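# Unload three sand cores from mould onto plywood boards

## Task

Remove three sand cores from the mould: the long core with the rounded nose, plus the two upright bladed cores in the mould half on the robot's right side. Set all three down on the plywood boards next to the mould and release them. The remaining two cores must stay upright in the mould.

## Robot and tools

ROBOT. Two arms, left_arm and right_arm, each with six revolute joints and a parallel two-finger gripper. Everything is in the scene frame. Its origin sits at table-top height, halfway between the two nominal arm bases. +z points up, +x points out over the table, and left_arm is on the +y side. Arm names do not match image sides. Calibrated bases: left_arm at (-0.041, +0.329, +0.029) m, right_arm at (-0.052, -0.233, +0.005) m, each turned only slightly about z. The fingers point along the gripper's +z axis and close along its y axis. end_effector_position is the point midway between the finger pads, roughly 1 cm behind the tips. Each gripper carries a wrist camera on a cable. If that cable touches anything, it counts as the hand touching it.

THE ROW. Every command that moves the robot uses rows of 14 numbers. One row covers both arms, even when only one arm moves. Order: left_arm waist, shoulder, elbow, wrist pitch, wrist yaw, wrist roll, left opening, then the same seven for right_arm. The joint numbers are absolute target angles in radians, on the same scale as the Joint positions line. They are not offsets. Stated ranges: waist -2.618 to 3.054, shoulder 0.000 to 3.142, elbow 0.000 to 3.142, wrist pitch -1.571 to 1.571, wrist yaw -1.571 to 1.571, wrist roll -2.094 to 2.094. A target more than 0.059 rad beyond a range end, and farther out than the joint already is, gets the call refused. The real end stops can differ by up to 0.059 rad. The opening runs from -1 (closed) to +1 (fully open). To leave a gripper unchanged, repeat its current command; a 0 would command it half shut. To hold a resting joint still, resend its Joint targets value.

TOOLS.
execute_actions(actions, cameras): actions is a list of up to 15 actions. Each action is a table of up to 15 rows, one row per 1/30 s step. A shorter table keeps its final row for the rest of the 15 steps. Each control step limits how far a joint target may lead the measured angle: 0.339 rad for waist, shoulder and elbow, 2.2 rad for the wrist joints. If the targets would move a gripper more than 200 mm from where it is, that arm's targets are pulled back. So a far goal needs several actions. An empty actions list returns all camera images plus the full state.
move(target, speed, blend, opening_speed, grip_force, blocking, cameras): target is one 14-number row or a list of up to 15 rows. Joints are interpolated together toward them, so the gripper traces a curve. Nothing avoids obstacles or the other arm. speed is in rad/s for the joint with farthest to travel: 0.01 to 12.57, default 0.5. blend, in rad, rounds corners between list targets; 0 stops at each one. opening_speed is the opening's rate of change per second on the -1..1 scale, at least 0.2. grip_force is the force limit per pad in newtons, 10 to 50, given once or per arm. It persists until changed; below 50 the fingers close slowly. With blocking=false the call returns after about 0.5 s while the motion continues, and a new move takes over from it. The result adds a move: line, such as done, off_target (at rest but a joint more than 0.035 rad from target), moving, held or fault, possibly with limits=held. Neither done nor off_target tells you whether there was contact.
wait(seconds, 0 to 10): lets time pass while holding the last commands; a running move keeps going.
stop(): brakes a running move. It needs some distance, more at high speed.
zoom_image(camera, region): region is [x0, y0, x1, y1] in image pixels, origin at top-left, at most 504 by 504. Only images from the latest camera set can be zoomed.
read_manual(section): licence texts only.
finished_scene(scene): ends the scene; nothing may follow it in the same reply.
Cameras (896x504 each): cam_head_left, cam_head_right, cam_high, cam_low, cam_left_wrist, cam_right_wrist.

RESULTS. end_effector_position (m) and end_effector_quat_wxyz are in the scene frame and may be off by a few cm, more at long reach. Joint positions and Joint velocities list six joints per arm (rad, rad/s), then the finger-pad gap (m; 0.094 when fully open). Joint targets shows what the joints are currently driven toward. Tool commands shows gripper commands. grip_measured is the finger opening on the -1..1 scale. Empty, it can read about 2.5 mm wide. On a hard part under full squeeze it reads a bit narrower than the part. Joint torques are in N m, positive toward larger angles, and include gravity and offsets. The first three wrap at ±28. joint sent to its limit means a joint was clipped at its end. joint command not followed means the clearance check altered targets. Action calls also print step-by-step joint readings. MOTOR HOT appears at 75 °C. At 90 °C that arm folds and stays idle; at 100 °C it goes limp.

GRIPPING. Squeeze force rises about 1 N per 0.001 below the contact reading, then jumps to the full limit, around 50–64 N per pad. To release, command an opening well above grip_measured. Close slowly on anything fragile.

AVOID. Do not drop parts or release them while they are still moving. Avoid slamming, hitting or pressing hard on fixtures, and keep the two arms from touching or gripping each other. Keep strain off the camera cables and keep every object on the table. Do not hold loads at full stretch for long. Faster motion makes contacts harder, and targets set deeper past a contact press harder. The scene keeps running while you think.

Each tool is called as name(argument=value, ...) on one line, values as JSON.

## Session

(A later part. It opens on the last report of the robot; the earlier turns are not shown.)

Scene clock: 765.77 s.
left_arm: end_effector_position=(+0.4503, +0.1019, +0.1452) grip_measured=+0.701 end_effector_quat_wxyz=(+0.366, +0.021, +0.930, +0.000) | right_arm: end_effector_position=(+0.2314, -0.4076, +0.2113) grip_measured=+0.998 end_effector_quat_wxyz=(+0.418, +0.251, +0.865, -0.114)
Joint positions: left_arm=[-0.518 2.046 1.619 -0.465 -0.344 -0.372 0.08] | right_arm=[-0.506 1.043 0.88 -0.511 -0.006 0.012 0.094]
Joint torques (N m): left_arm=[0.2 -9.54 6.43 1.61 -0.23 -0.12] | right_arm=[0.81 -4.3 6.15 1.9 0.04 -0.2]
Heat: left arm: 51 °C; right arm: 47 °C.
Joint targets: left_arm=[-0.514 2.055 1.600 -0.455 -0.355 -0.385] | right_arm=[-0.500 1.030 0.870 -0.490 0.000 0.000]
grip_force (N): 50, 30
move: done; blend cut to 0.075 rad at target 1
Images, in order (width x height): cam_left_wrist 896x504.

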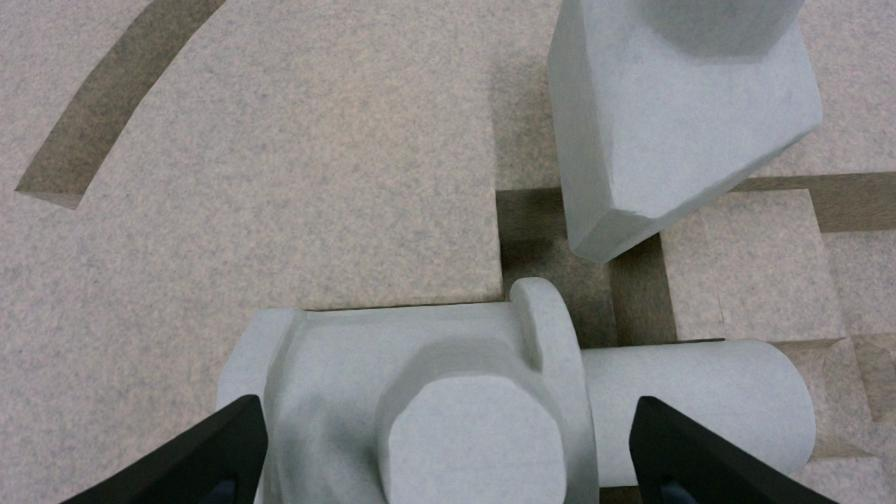

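move(target=[[-0.529,2.055,1.605,-0.458,-0.352,-0.395,0.7,-0.5,1.03,0.87,-0.49,0,0,1],[-0.529,2.055,1.605,-0.458,-0.352,-0.395,-0.7,-0.5,1.03,0.87,-0.49,0,0,1]], speed=0.2, opening_speed=1)

move(target=[[-0.529,1.93,1.85,-0.64,-0.38,-0.385,-0.7,-0.5,1.03,0.87,-0.49,0,0,1],[-0.529,1.90,2.04,-0.78,-0.38,-0.379,-0.7,-0.5,1.03,0.87,-0.49,0,0,1]], speed=0.2, blend=[0.05,0], cameras=["cam_left_wrist","cam_low","cam_high"])

Scene clock: 773.10 s.
left_arm: end_effector_position=(+0.4483, +0.0961, +0.1456) grip_measured=-0.031 end_effector_quat_wxyz=(+0.367, +0.020, +0.930, -0.006) | right_arm: end_effector_position=(+0.2314, -0.4076, +0.2113) grip_measured=+0.998 end_effector_quat_wxyz=(+0.418, +0.251, +0.865, -0.114)
Joint positions: left_arm=[-0.528 2.046 1.619 -0.462 -0.343 -0.385 0.046] | right_arm=[-0.506 1.043 0.88 -0.511 -0.006 0.012 0.094]
Joint torques (N m): left_arm=[-0.17 -9.59 6.89 1.56 -0.19 -0.08] | right_arm=[0.76 -4.29 6.24 1.87 0.07 -0.2]
Heat: left arm: 51 °C; right arm: 47 °C.
Joint targets: left_arm=[-0.529 2.055 1.605 -0.458 -0.352 -0.395] | right_arm=[-0.500 1.030 0.870 -0.490 0.000 0.000]
grip_force (N): 50, 30
move: done

Scene clock: 775.93 s.
left_arm: end_effector_position=(+0.4328, +0.1047, +0.2678) grip_measured=-0.046 end_effector_quat_wxyz=(+0.377, +0.016, +0.926, -0.018) | right_arm: end_effector_position=(+0.2314, -0.4076, +0.2113) grip_measured=+0.998 end_effector_quat_wxyz=(+0.418, +0.251, +0.865, -0.114)
Joint positions: left_arm=[-0.527 1.962 1.97 -0.867 -0.333 -0.392 0.045] | right_arm=[-0.506 1.043 0.88 -0.511 -0.006 0.012 0.094]
Joint torques (N m): left_arm=[-0.36 -14.99 14.46 2.41 -0.58 0.13] | right_arm=[0.75 -4.38 6.23 1.88 0.05 -0.19]
Motor temperatures (°C): left_arm=[23 53 48 37 23 22 26] | right_arm=[25 36 38 47 21 24 21]
Heat: left arm: 53 °C; right arm: 47 °C.
Joint targets: left_arm=[-0.529 1.900 2.040 -0.780 -0.380 -0.379] | right_arm=[-0.500 1.030 0.870 -0.490 0.000 0.000]
grip_force (N): 50, 30
move: off_target (left_arm); left_arm: the wrist pitch is farthest, 0.087 rad from its target
Images, in order (width x height): cam_high 896x504, cam_low 896x504, cam_left_wrist 896x504.

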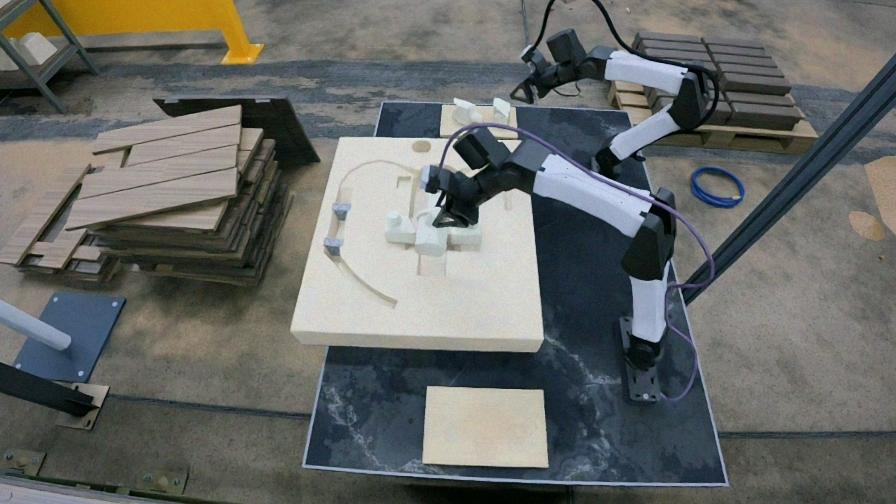

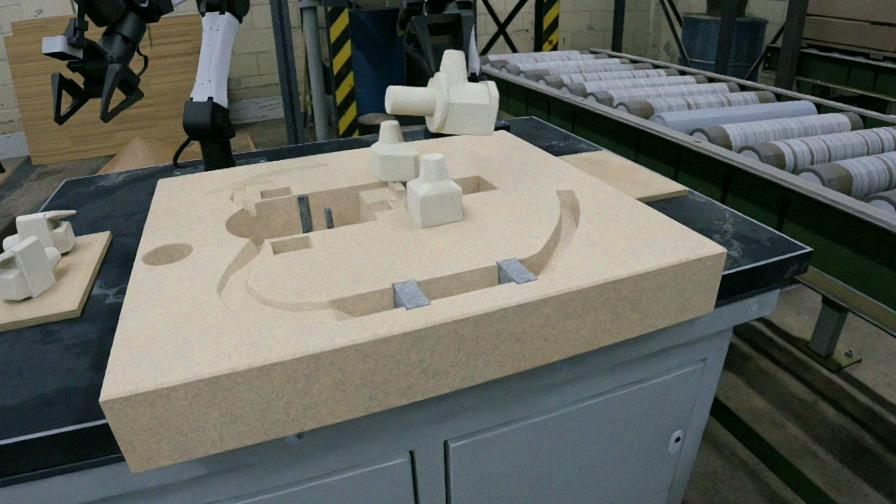

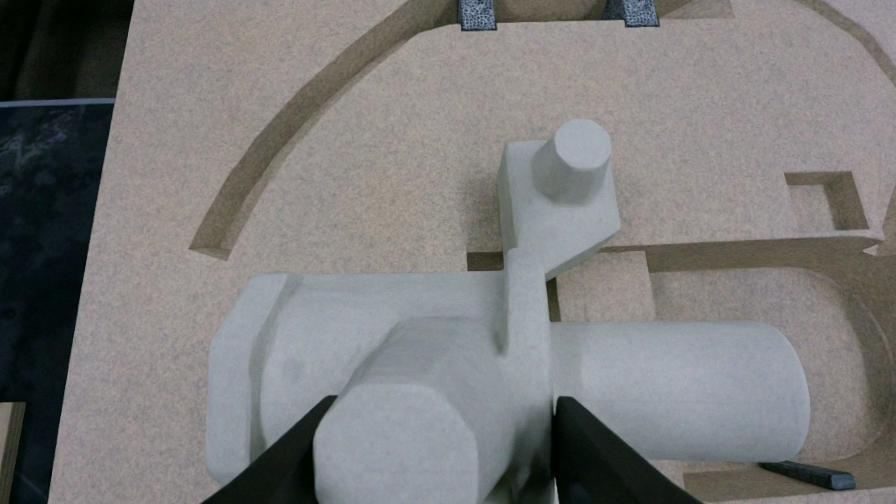

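move(target=[[-0.527,1.74,2.02,-0.95,-0.38,-0.379,-0.7,-0.5,1.03,0.87,-0.49,0,0,1],[0.1,1.5,1.75,-1.05,-0.2,-0.2,-0.7,-0.5,1.03,0.87,-0.49,0,0,1]], speed=0.35, blend=[0.05,0], cameras=["cam_left_wrist","cam_low","cam_high","cam_head_left"])

zoom_image(camera="cam_high", region=[380, 200, 600, 420])

zoom_image(camera="cam_low", region=[370, 0, 620, 170])

Scene clock: 785.27 s.
left_arm: end_effector_position=(+0.3435, +0.3924, +0.3148) grip_measured=-0.046 end_effector_quat_wxyz=(+0.315, -0.168, +0.931, +0.071) | right_arm: end_effector_position=(+0.2314, -0.4076, +0.2113) grip_measured=+0.998 end_effector_quat_wxyz=(+0.418, +0.251, +0.865, -0.114)
Joint positions: left_arm=[0.102 1.55 1.744 -1.131 -0.193 -0.214 0.045] | right_arm=[-0.506 1.043 0.88 -0.511 -0.006 0.012 0.094]
Joint torques (N m): left_arm=[-0.27 -10.18 8.13 2.27 -0.11 0.13] | right_arm=[0.85 -4.4 6.16 1.89 0.07 -0.19]
Motor temperatures (°C): left_arm=[23 58 50 39 23 22 26] | right_arm=[25 36 38 47 21 24 21]
Heat: left arm: 58 °C; right arm: 47 °C.
Joint targets: left_arm=[0.100 1.500 1.750 -1.050 -0.200 -0.200] | right_arm=[-0.500 1.030 0.870 -0.490 0.000 0.000]
grip_force (N): 50, 30
move: off_target (left_arm); left_arm: the wrist pitch is farthest, 0.081 rad from its target
Images, in order (width x height): cam_head_left 896x504, cam_high 896x504, cam_low 896x504, cam_left_wrist 896x504.

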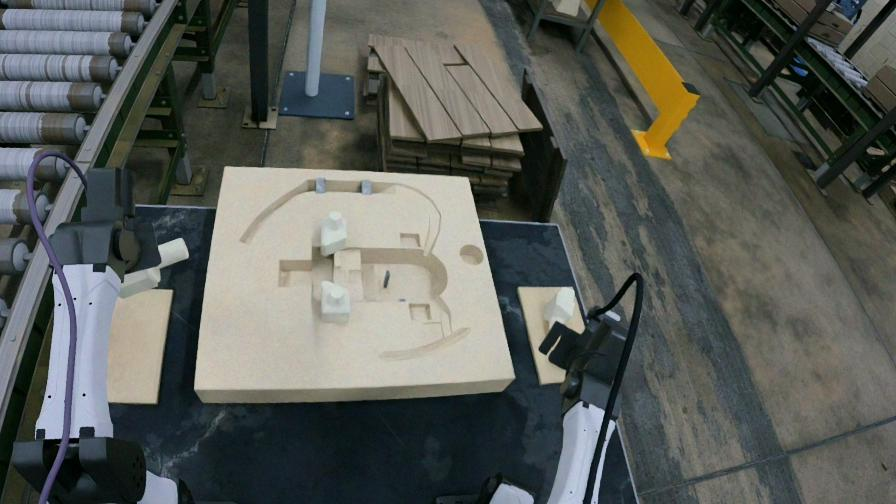

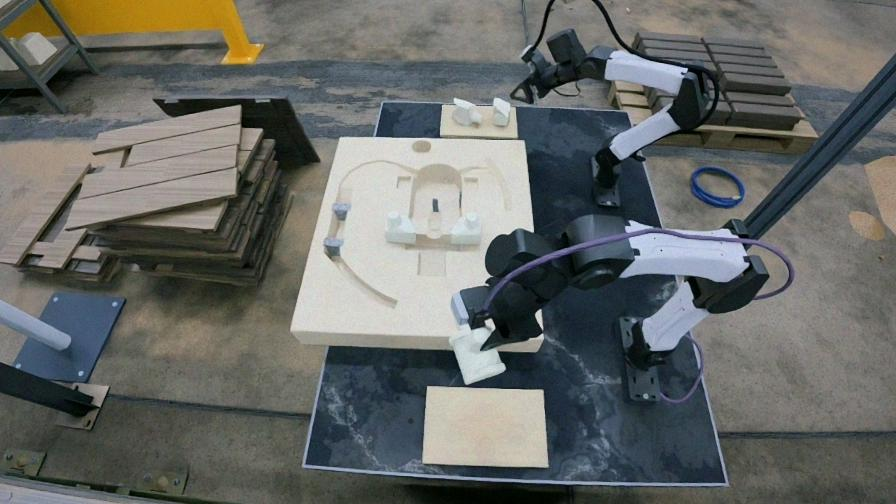

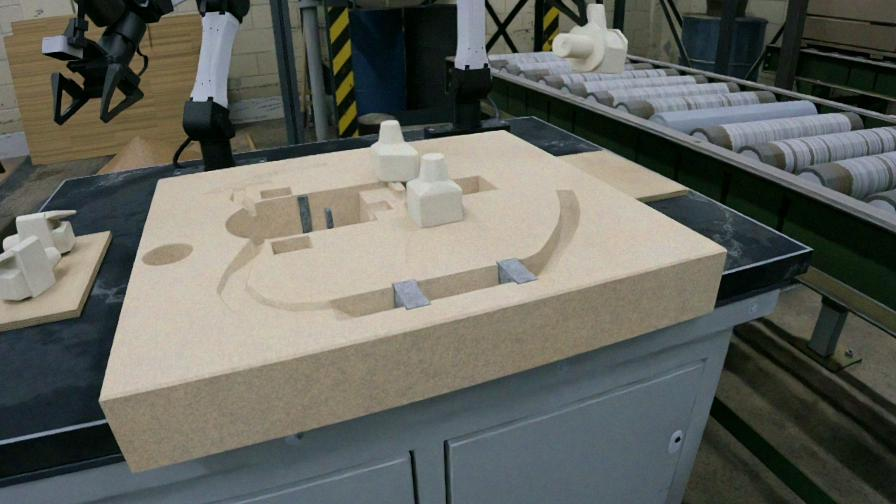

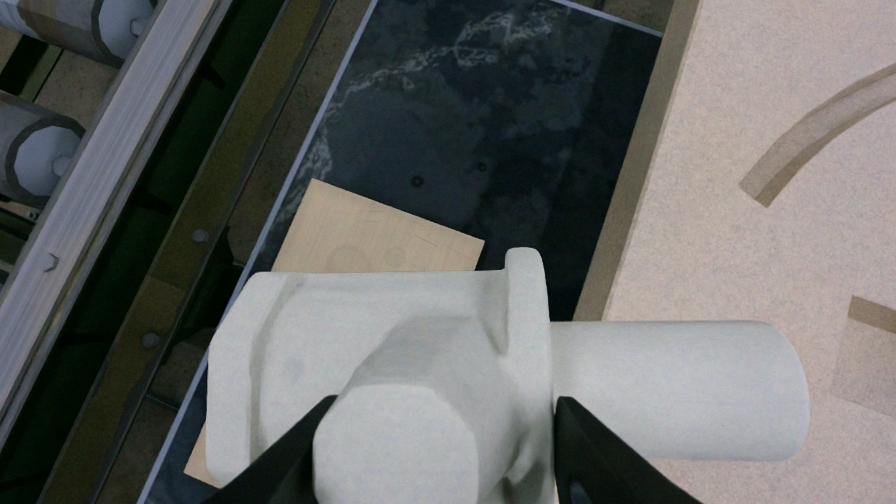

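Scaled by 2.291 from the camera's 896x504 image, which has a finer 1280x720 frame.

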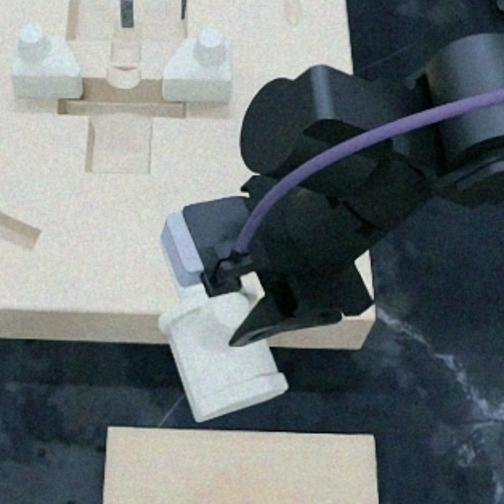

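Scaled by 2.016 from the camera's 896x504 image, which has a finer 1280x720 frame.

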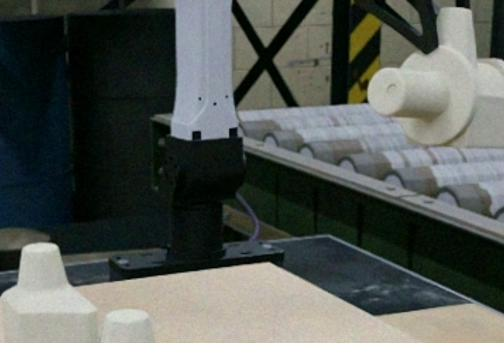

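zoom_image(camera="cam_high", region=[380, 190, 490, 300])

zoom_image(camera="cam_head_left", region=[260, 220, 400, 330])

Scaled by 4.582 from the camera's 896x504 image, which has a finer 1280x720 frame.

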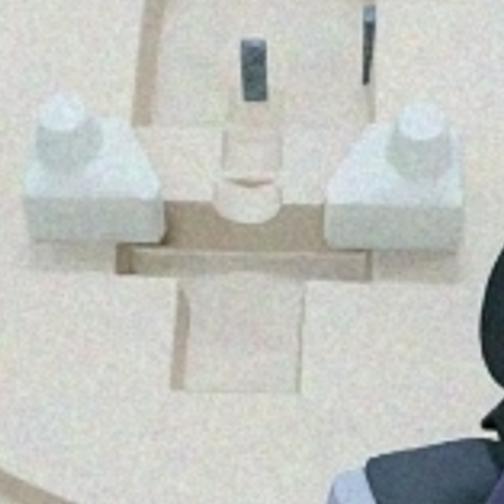

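Scaled by 3.600 from the camera's 896x504 image, which has a finer 1280x720 frame.

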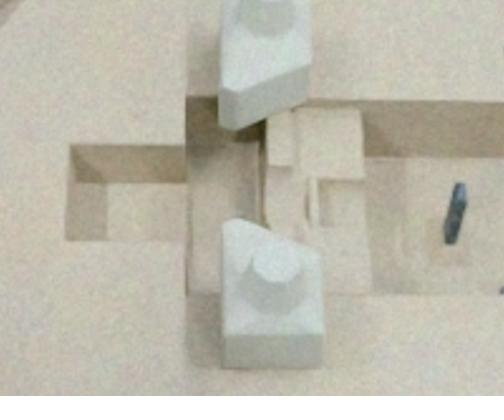

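move(target=[[0.42,1.40,1.050,-0.414,-0.14,-0.17,-0.7,-0.5,1.03,0.87,-0.49,0,0,1],[0.42,1.465,0.875,-0.18,-0.14,-0.17,-0.7,-0.5,1.03,0.87,-0.49,0,0,1]], speed=[0.5,0.25], blend=[0.03,0], cameras=["cam_left_wrist","cam_low","cam_high","cam_head_left"])

zoom_image(camera="cam_high", region=[400, 300, 600, 500])

zoom_image(camera="cam_head_left", region=[50, 250, 230, 430])

Scene clock: 806.97 s.
left_arm: end_effector_position=(+0.3044, +0.4988, +0.1220) grip_measured=-0.047 end_effector_quat_wxyz=(+0.322, -0.289, +0.896, +0.100) | right_arm: end_effector_position=(+0.2314, -0.4076, +0.2113) grip_measured=+0.998 end_effector_quat_wxyz=(+0.418, +0.251, +0.865, -0.114)
Joint positions: left_arm=[0.419 1.476 0.868 -0.288 -0.137 -0.181 0.045] | right_arm=[-0.506 1.043 0.88 -0.511 -0.006 0.012 0.094]
Joint torques (N m): left_arm=[0.03 -6.45 8.43 2.6 -0.02 0.11] | right_arm=[0.79 -4.23 6.26 1.89 0.07 -0.17]
Motor temperatures (°C): left_arm=[23 57 49 42 22 22 27] | right_arm=[25 35 37 47 21 24 21]
Heat: left arm: 57 °C; right arm: 47 °C.
Joint targets: left_arm=[0.420 1.465 0.875 -0.180 -0.140 -0.170] | right_arm=[-0.500 1.030 0.870 -0.490 0.000 0.000]
grip_force (N): 50, 30
move: off_target (left_arm); left_arm: the wrist pitch is farthest, 0.108 rad from its target
Images, in order (width x height): cam_head_left 896x504, cam_high 896x504, cam_low 896x504, cam_left_wrist 896x504.

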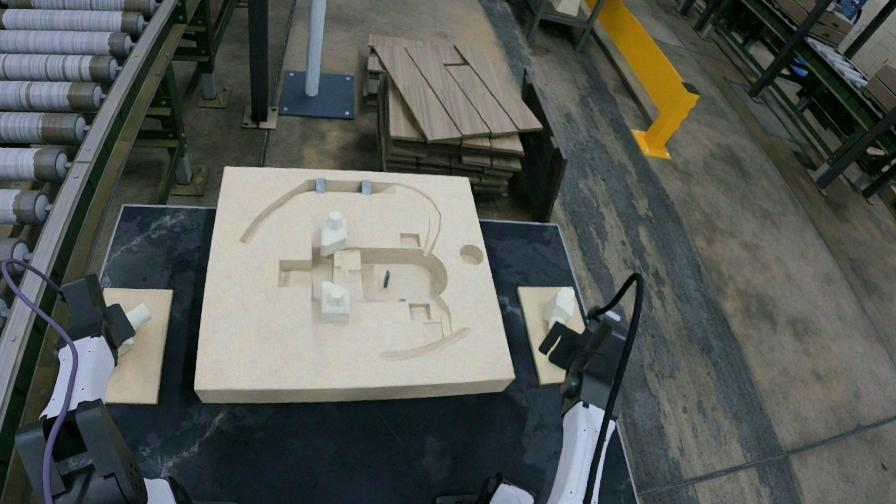

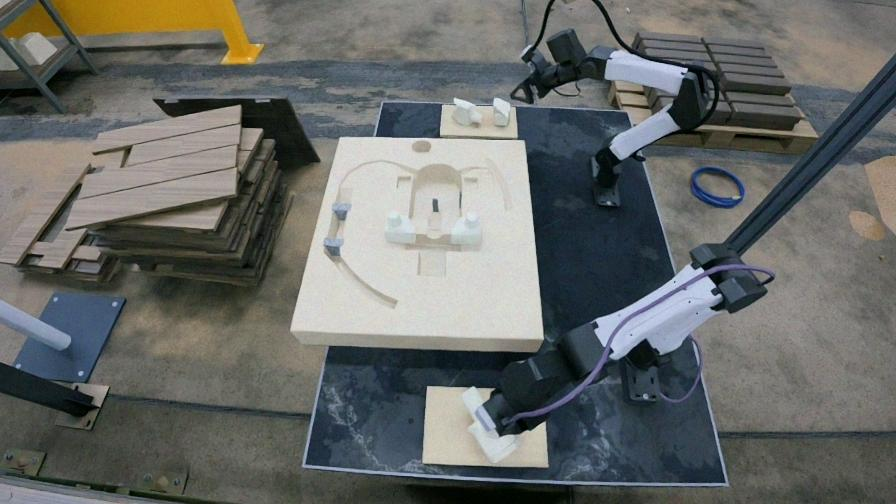

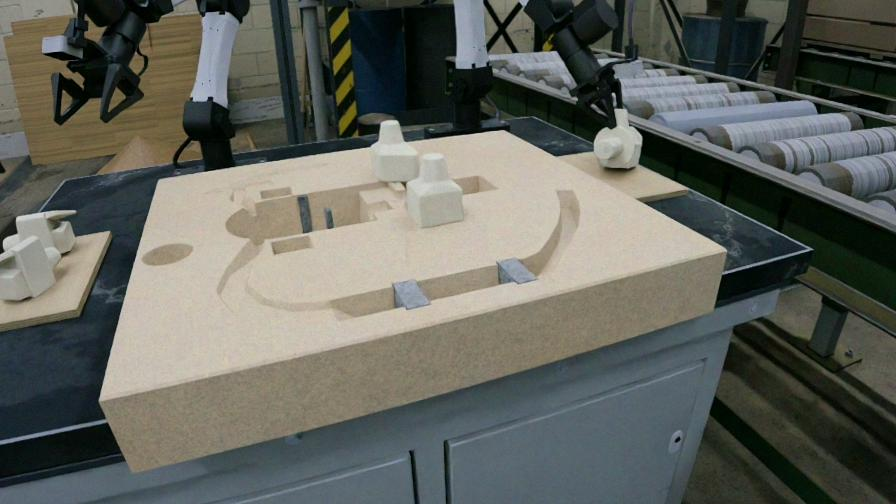

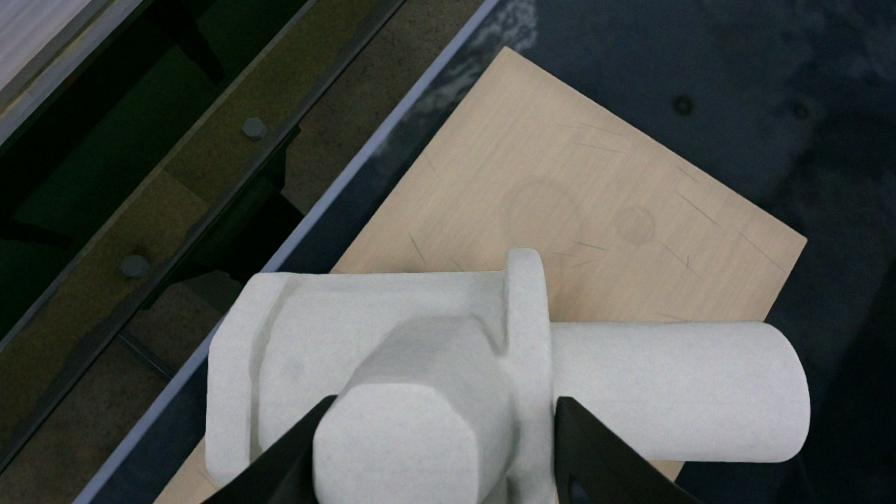

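Scaled by 2.520 from the camera's 896x504 image, which has a finer 1280x720 frame.

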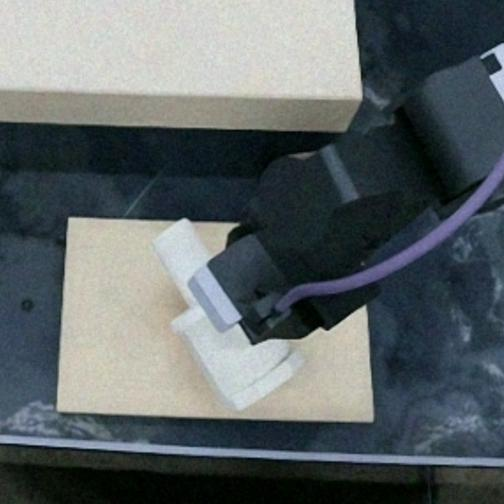

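Scaled by 2.800 from the camera's 896x504 image, which has a finer 1280x720 frame.

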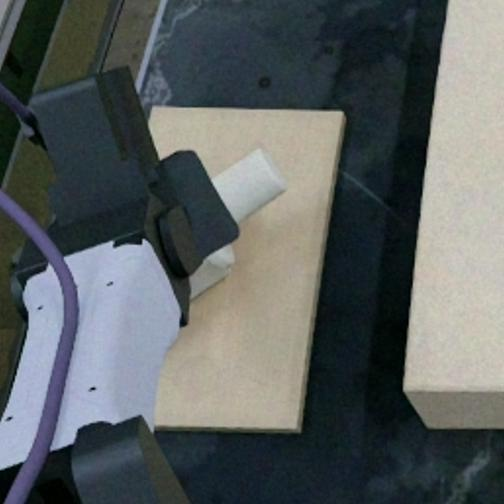

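move(target=[[0.40,1.490,0.838,-0.118,-0.14,-0.18,-0.7,-0.5,1.03,0.87,-0.49,0,0,1],[0.40,1.503,0.820,-0.09,-0.14,-0.18,-0.7,-0.5,1.03,0.87,-0.49,0,0,1]], speed=[0.15,0.08], cameras=["cam_low","cam_high"])

zoom_image(camera="cam_low", region=[540, 60, 700, 220])

Scene clock: 813.53 s.
left_arm: end_effector_position=(+0.3149, +0.5001, +0.1185) grip_measured=-0.048 end_effector_quat_wxyz=(+0.348, -0.283, +0.887, +0.107) | right_arm: end_effector_position=(+0.2314, -0.4076, +0.2113) grip_measured=+0.998 end_effector_quat_wxyz=(+0.418, +0.251, +0.865, -0.114)
Joint positions: left_arm=[0.406 1.494 0.829 -0.172 -0.15 -0.177 0.045] | right_arm=[-0.506 1.043 0.88 -0.511 -0.006 0.012 0.094]
Joint torques (N m): left_arm=[-0.75 -4.86 7.01 2.43 0.08 -0.02] | right_arm=[0.76 -4.4 6.23 1.88 0.04 -0.2]
Motor temperatures (°C): left_arm=[23 56 48 43 22 22 27] | right_arm=[25 35 37 47 21 24 21]
Heat: left arm: 56 °C; right arm: 47 °C.
Joint targets: left_arm=[0.400 1.503 0.820 -0.090 -0.140 -0.180] | right_arm=[-0.500 1.030 0.870 -0.490 0.000 0.000]
grip_force (N): 50, 30
move: off_target (left_arm); left_arm: the wrist pitch is farthest, 0.082 rad from its target
Images, in order (width x height): cam_high 896x504, cam_low 896x504.

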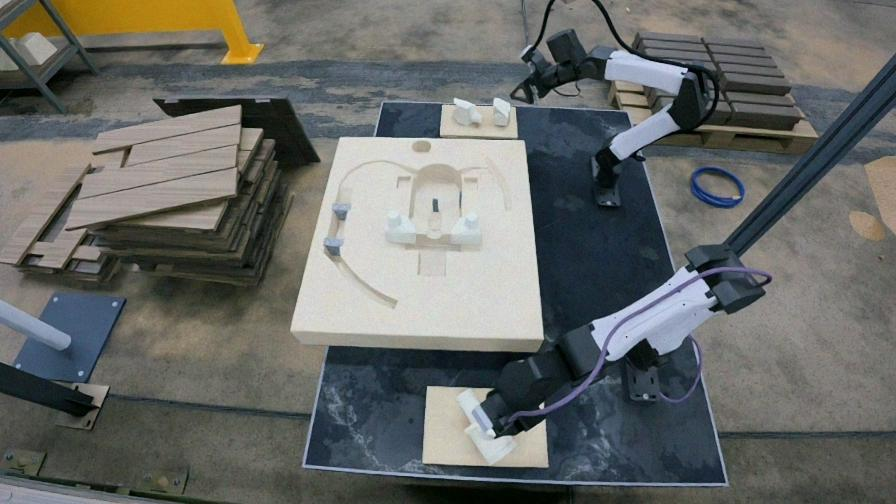

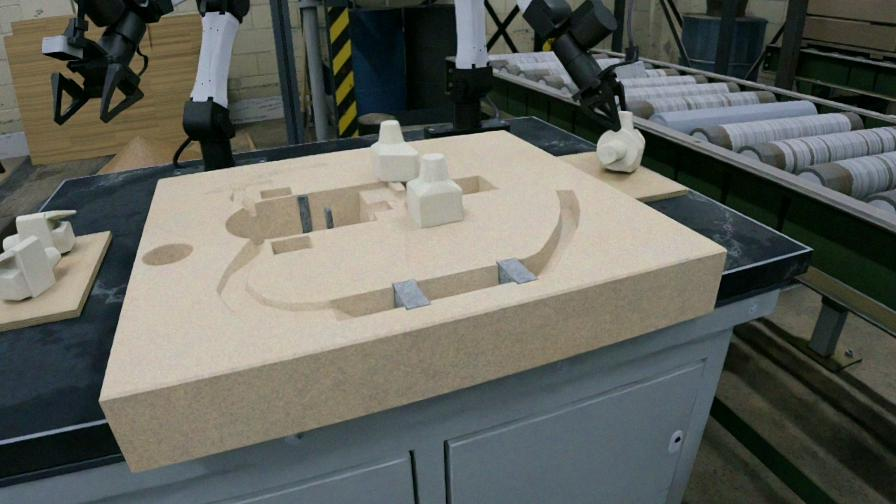

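Scaled by 3.150 from the camera's 896x504 image, which has a finer 1280x720 frame.

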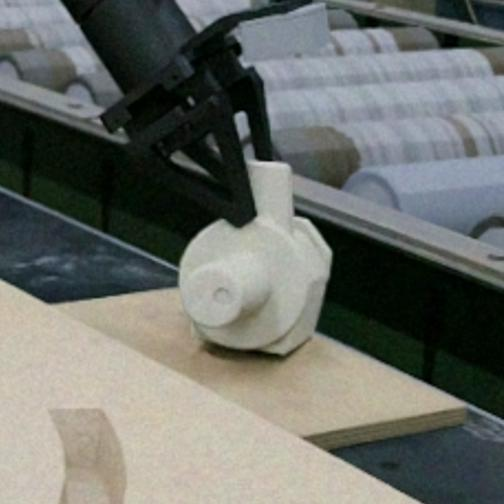

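move(target=[[0.405,1.505,0.820,-0.135,-0.14,-0.18,-0.7,-0.5,1.03,0.87,-0.49,0,0,1],[0.405,1.505,0.820,-0.135,-0.14,-0.18,0.6,-0.5,1.03,0.87,-0.49,0,0,1]], speed=0.1, opening_speed=0.4, cameras=["cam_low","cam_high","cam_left_wrist"])

zoom_image(camera="cam_low", region=[540, 60, 700, 220])

Scene clock: 823.47 s.
left_arm: end_effector_position=(+0.3199, +0.4993, +0.1212) grip_measured=+0.599 end_effector_quat_wxyz=(+0.358, -0.280, +0.885, +0.103) | right_arm: end_effector_position=(+0.2314, -0.4076, +0.2113) grip_measured=+0.998 end_effector_quat_wxyz=(+0.418, +0.251, +0.865, -0.114)
Joint positions: left_arm=[0.403 1.497 0.829 -0.149 -0.142 -0.177 0.075] | right_arm=[-0.506 1.043 0.88 -0.511 -0.006 0.012 0.094]
Joint torques (N m): left_arm=[0.09 -4.97 6.97 1.77 0.04 -0.01] | right_arm=[0.81 -4.38 6.3 1.89 0.05 -0.19]
Heat: left arm: 53 °C; right arm: 47 °C.
Joint targets: left_arm=[0.405 1.505 0.820 -0.135 -0.140 -0.180] | right_arm=[-0.500 1.030 0.870 -0.490 0.000 0.000]
grip_force (N): 50, 30
move: done; target 2's new numbers were sent with left_arm's wrist pitch 0.039 rad from that target
Images, in order (width x height): cam_high 896x504, cam_low 896x504, cam_left_wrist 896x504.

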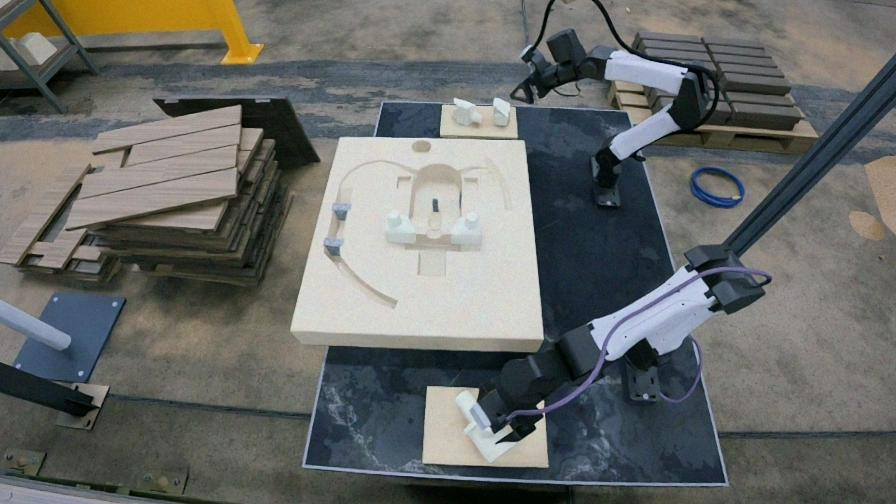

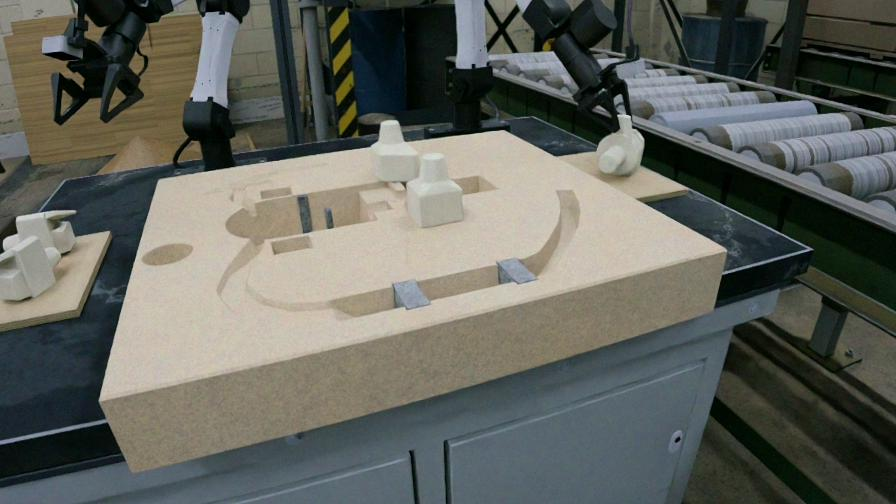

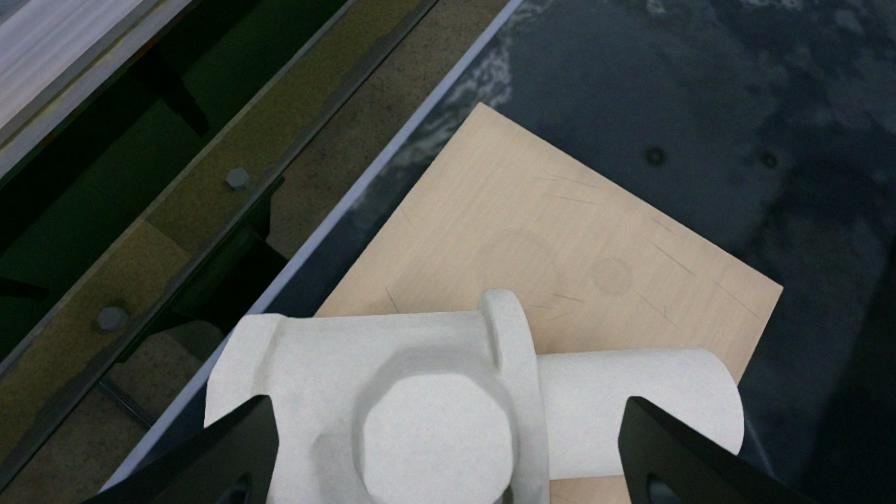

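Scaled by 3.150 from the camera's 896x504 image, which has a finer 1280x720 frame.

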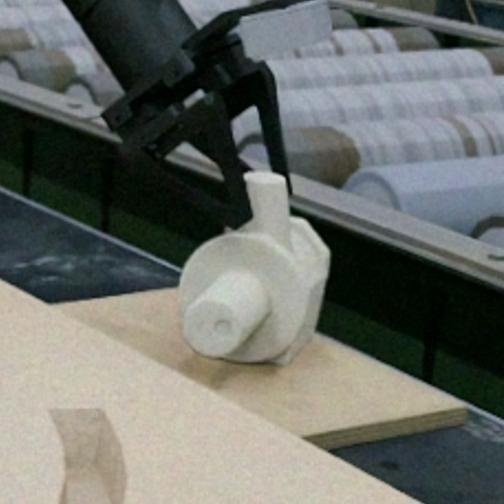

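move(target=[[0.405,1.40,0.95,-0.37,-0.14,-0.18,1,-0.5,1.03,0.87,-0.49,0,0,1],[0.3,1.1,1.1,-0.5,0,0,1,-0.5,1.03,0.87,-0.49,0,0,1]], speed=[0.3,0.6], blend=[0.03,0], opening_speed=1, cameras=["cam_low","cam_high","cam_left_wrist","cam_head_left"])

Scene clock: 828.97 s.
left_arm: end_effector_position=(+0.3065, +0.4313, +0.3118) grip_measured=+0.999 end_effector_quat_wxyz=(+0.501, -0.130, +0.852, +0.073) | right_arm: end_effector_position=(+0.2314, -0.4076, +0.2113) grip_measured=+0.998 end_effector_quat_wxyz=(+0.418, +0.251, +0.865, -0.114)
Joint positions: left_arm=[0.305 1.098 1.079 -0.49 -0.013 -0.014 0.094] | right_arm=[-0.506 1.043 0.88 -0.511 -0.006 0.012 0.094]
Joint torques (N m): left_arm=[-0.55 -2.81 10.41 1.82 0.22 0.16] | right_arm=[0.79 -4.19 6.22 1.89 0.05 -0.16]
Heat: left arm: 52 °C; right arm: 47 °C.
Joint targets: left_arm=[0.300 1.100 1.100 -0.500 0.000 0.000] | right_arm=[-0.500 1.030 0.870 -0.490 0.000 0.000]
grip_force (N): 50, 30
move: done
Images, in order (width x height): cam_head_left 896x504, cam_high 896x504, cam_low 896x504, cam_left_wrist 896x504.

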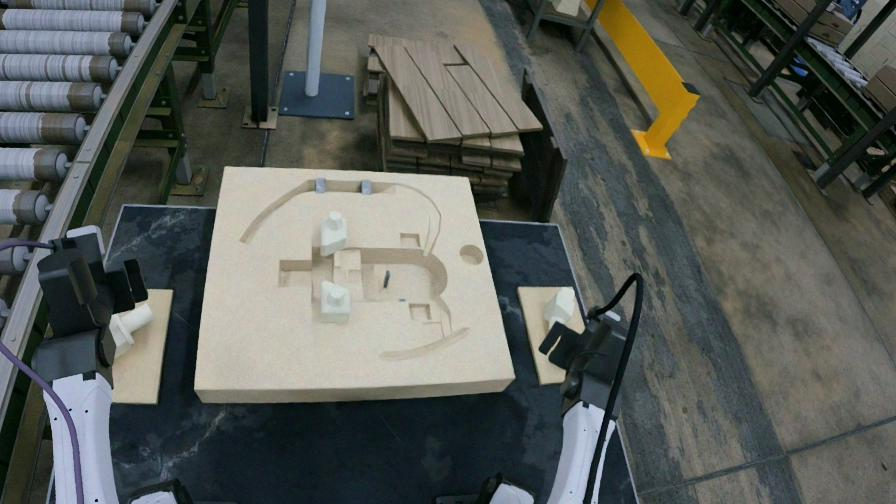

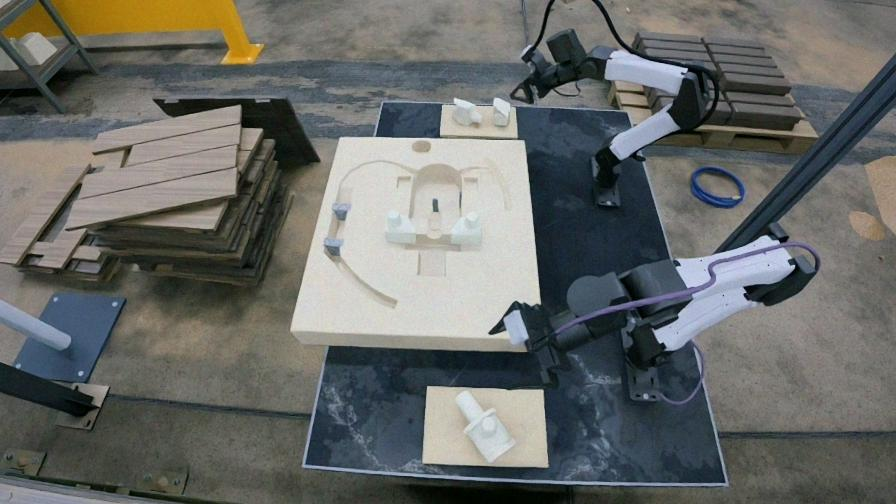

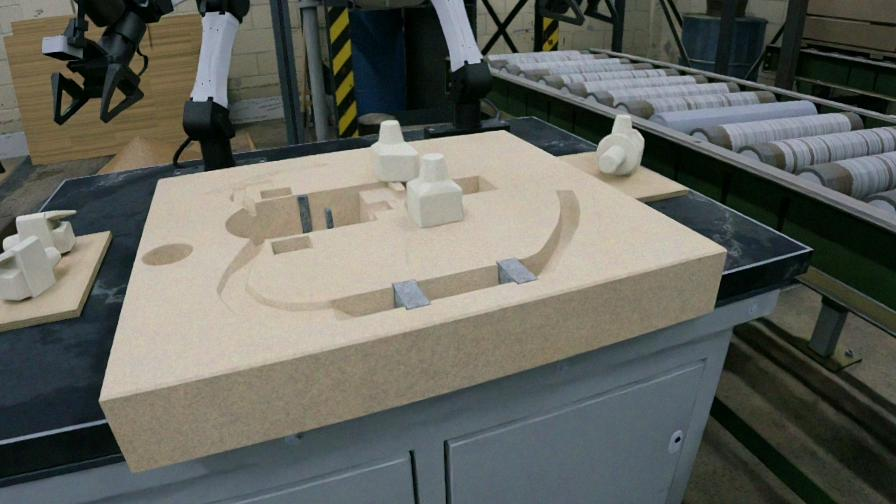

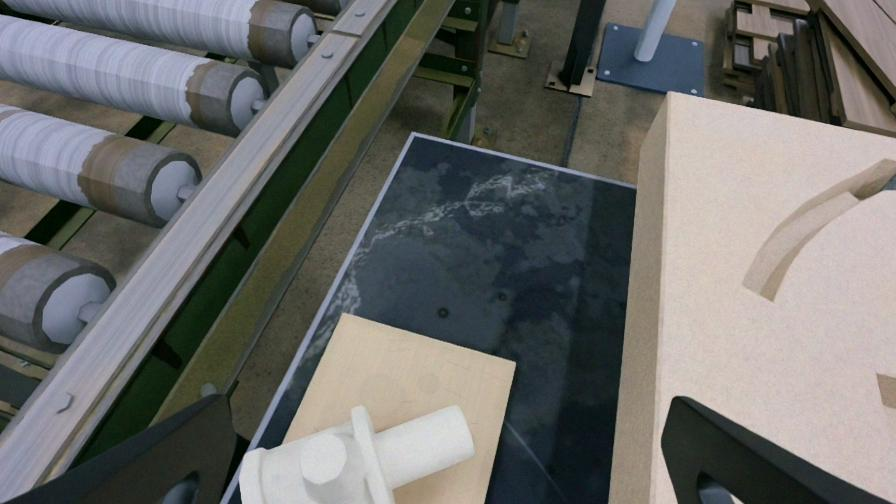

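finished_scene(scene=1)

The scene is finished: the task was done.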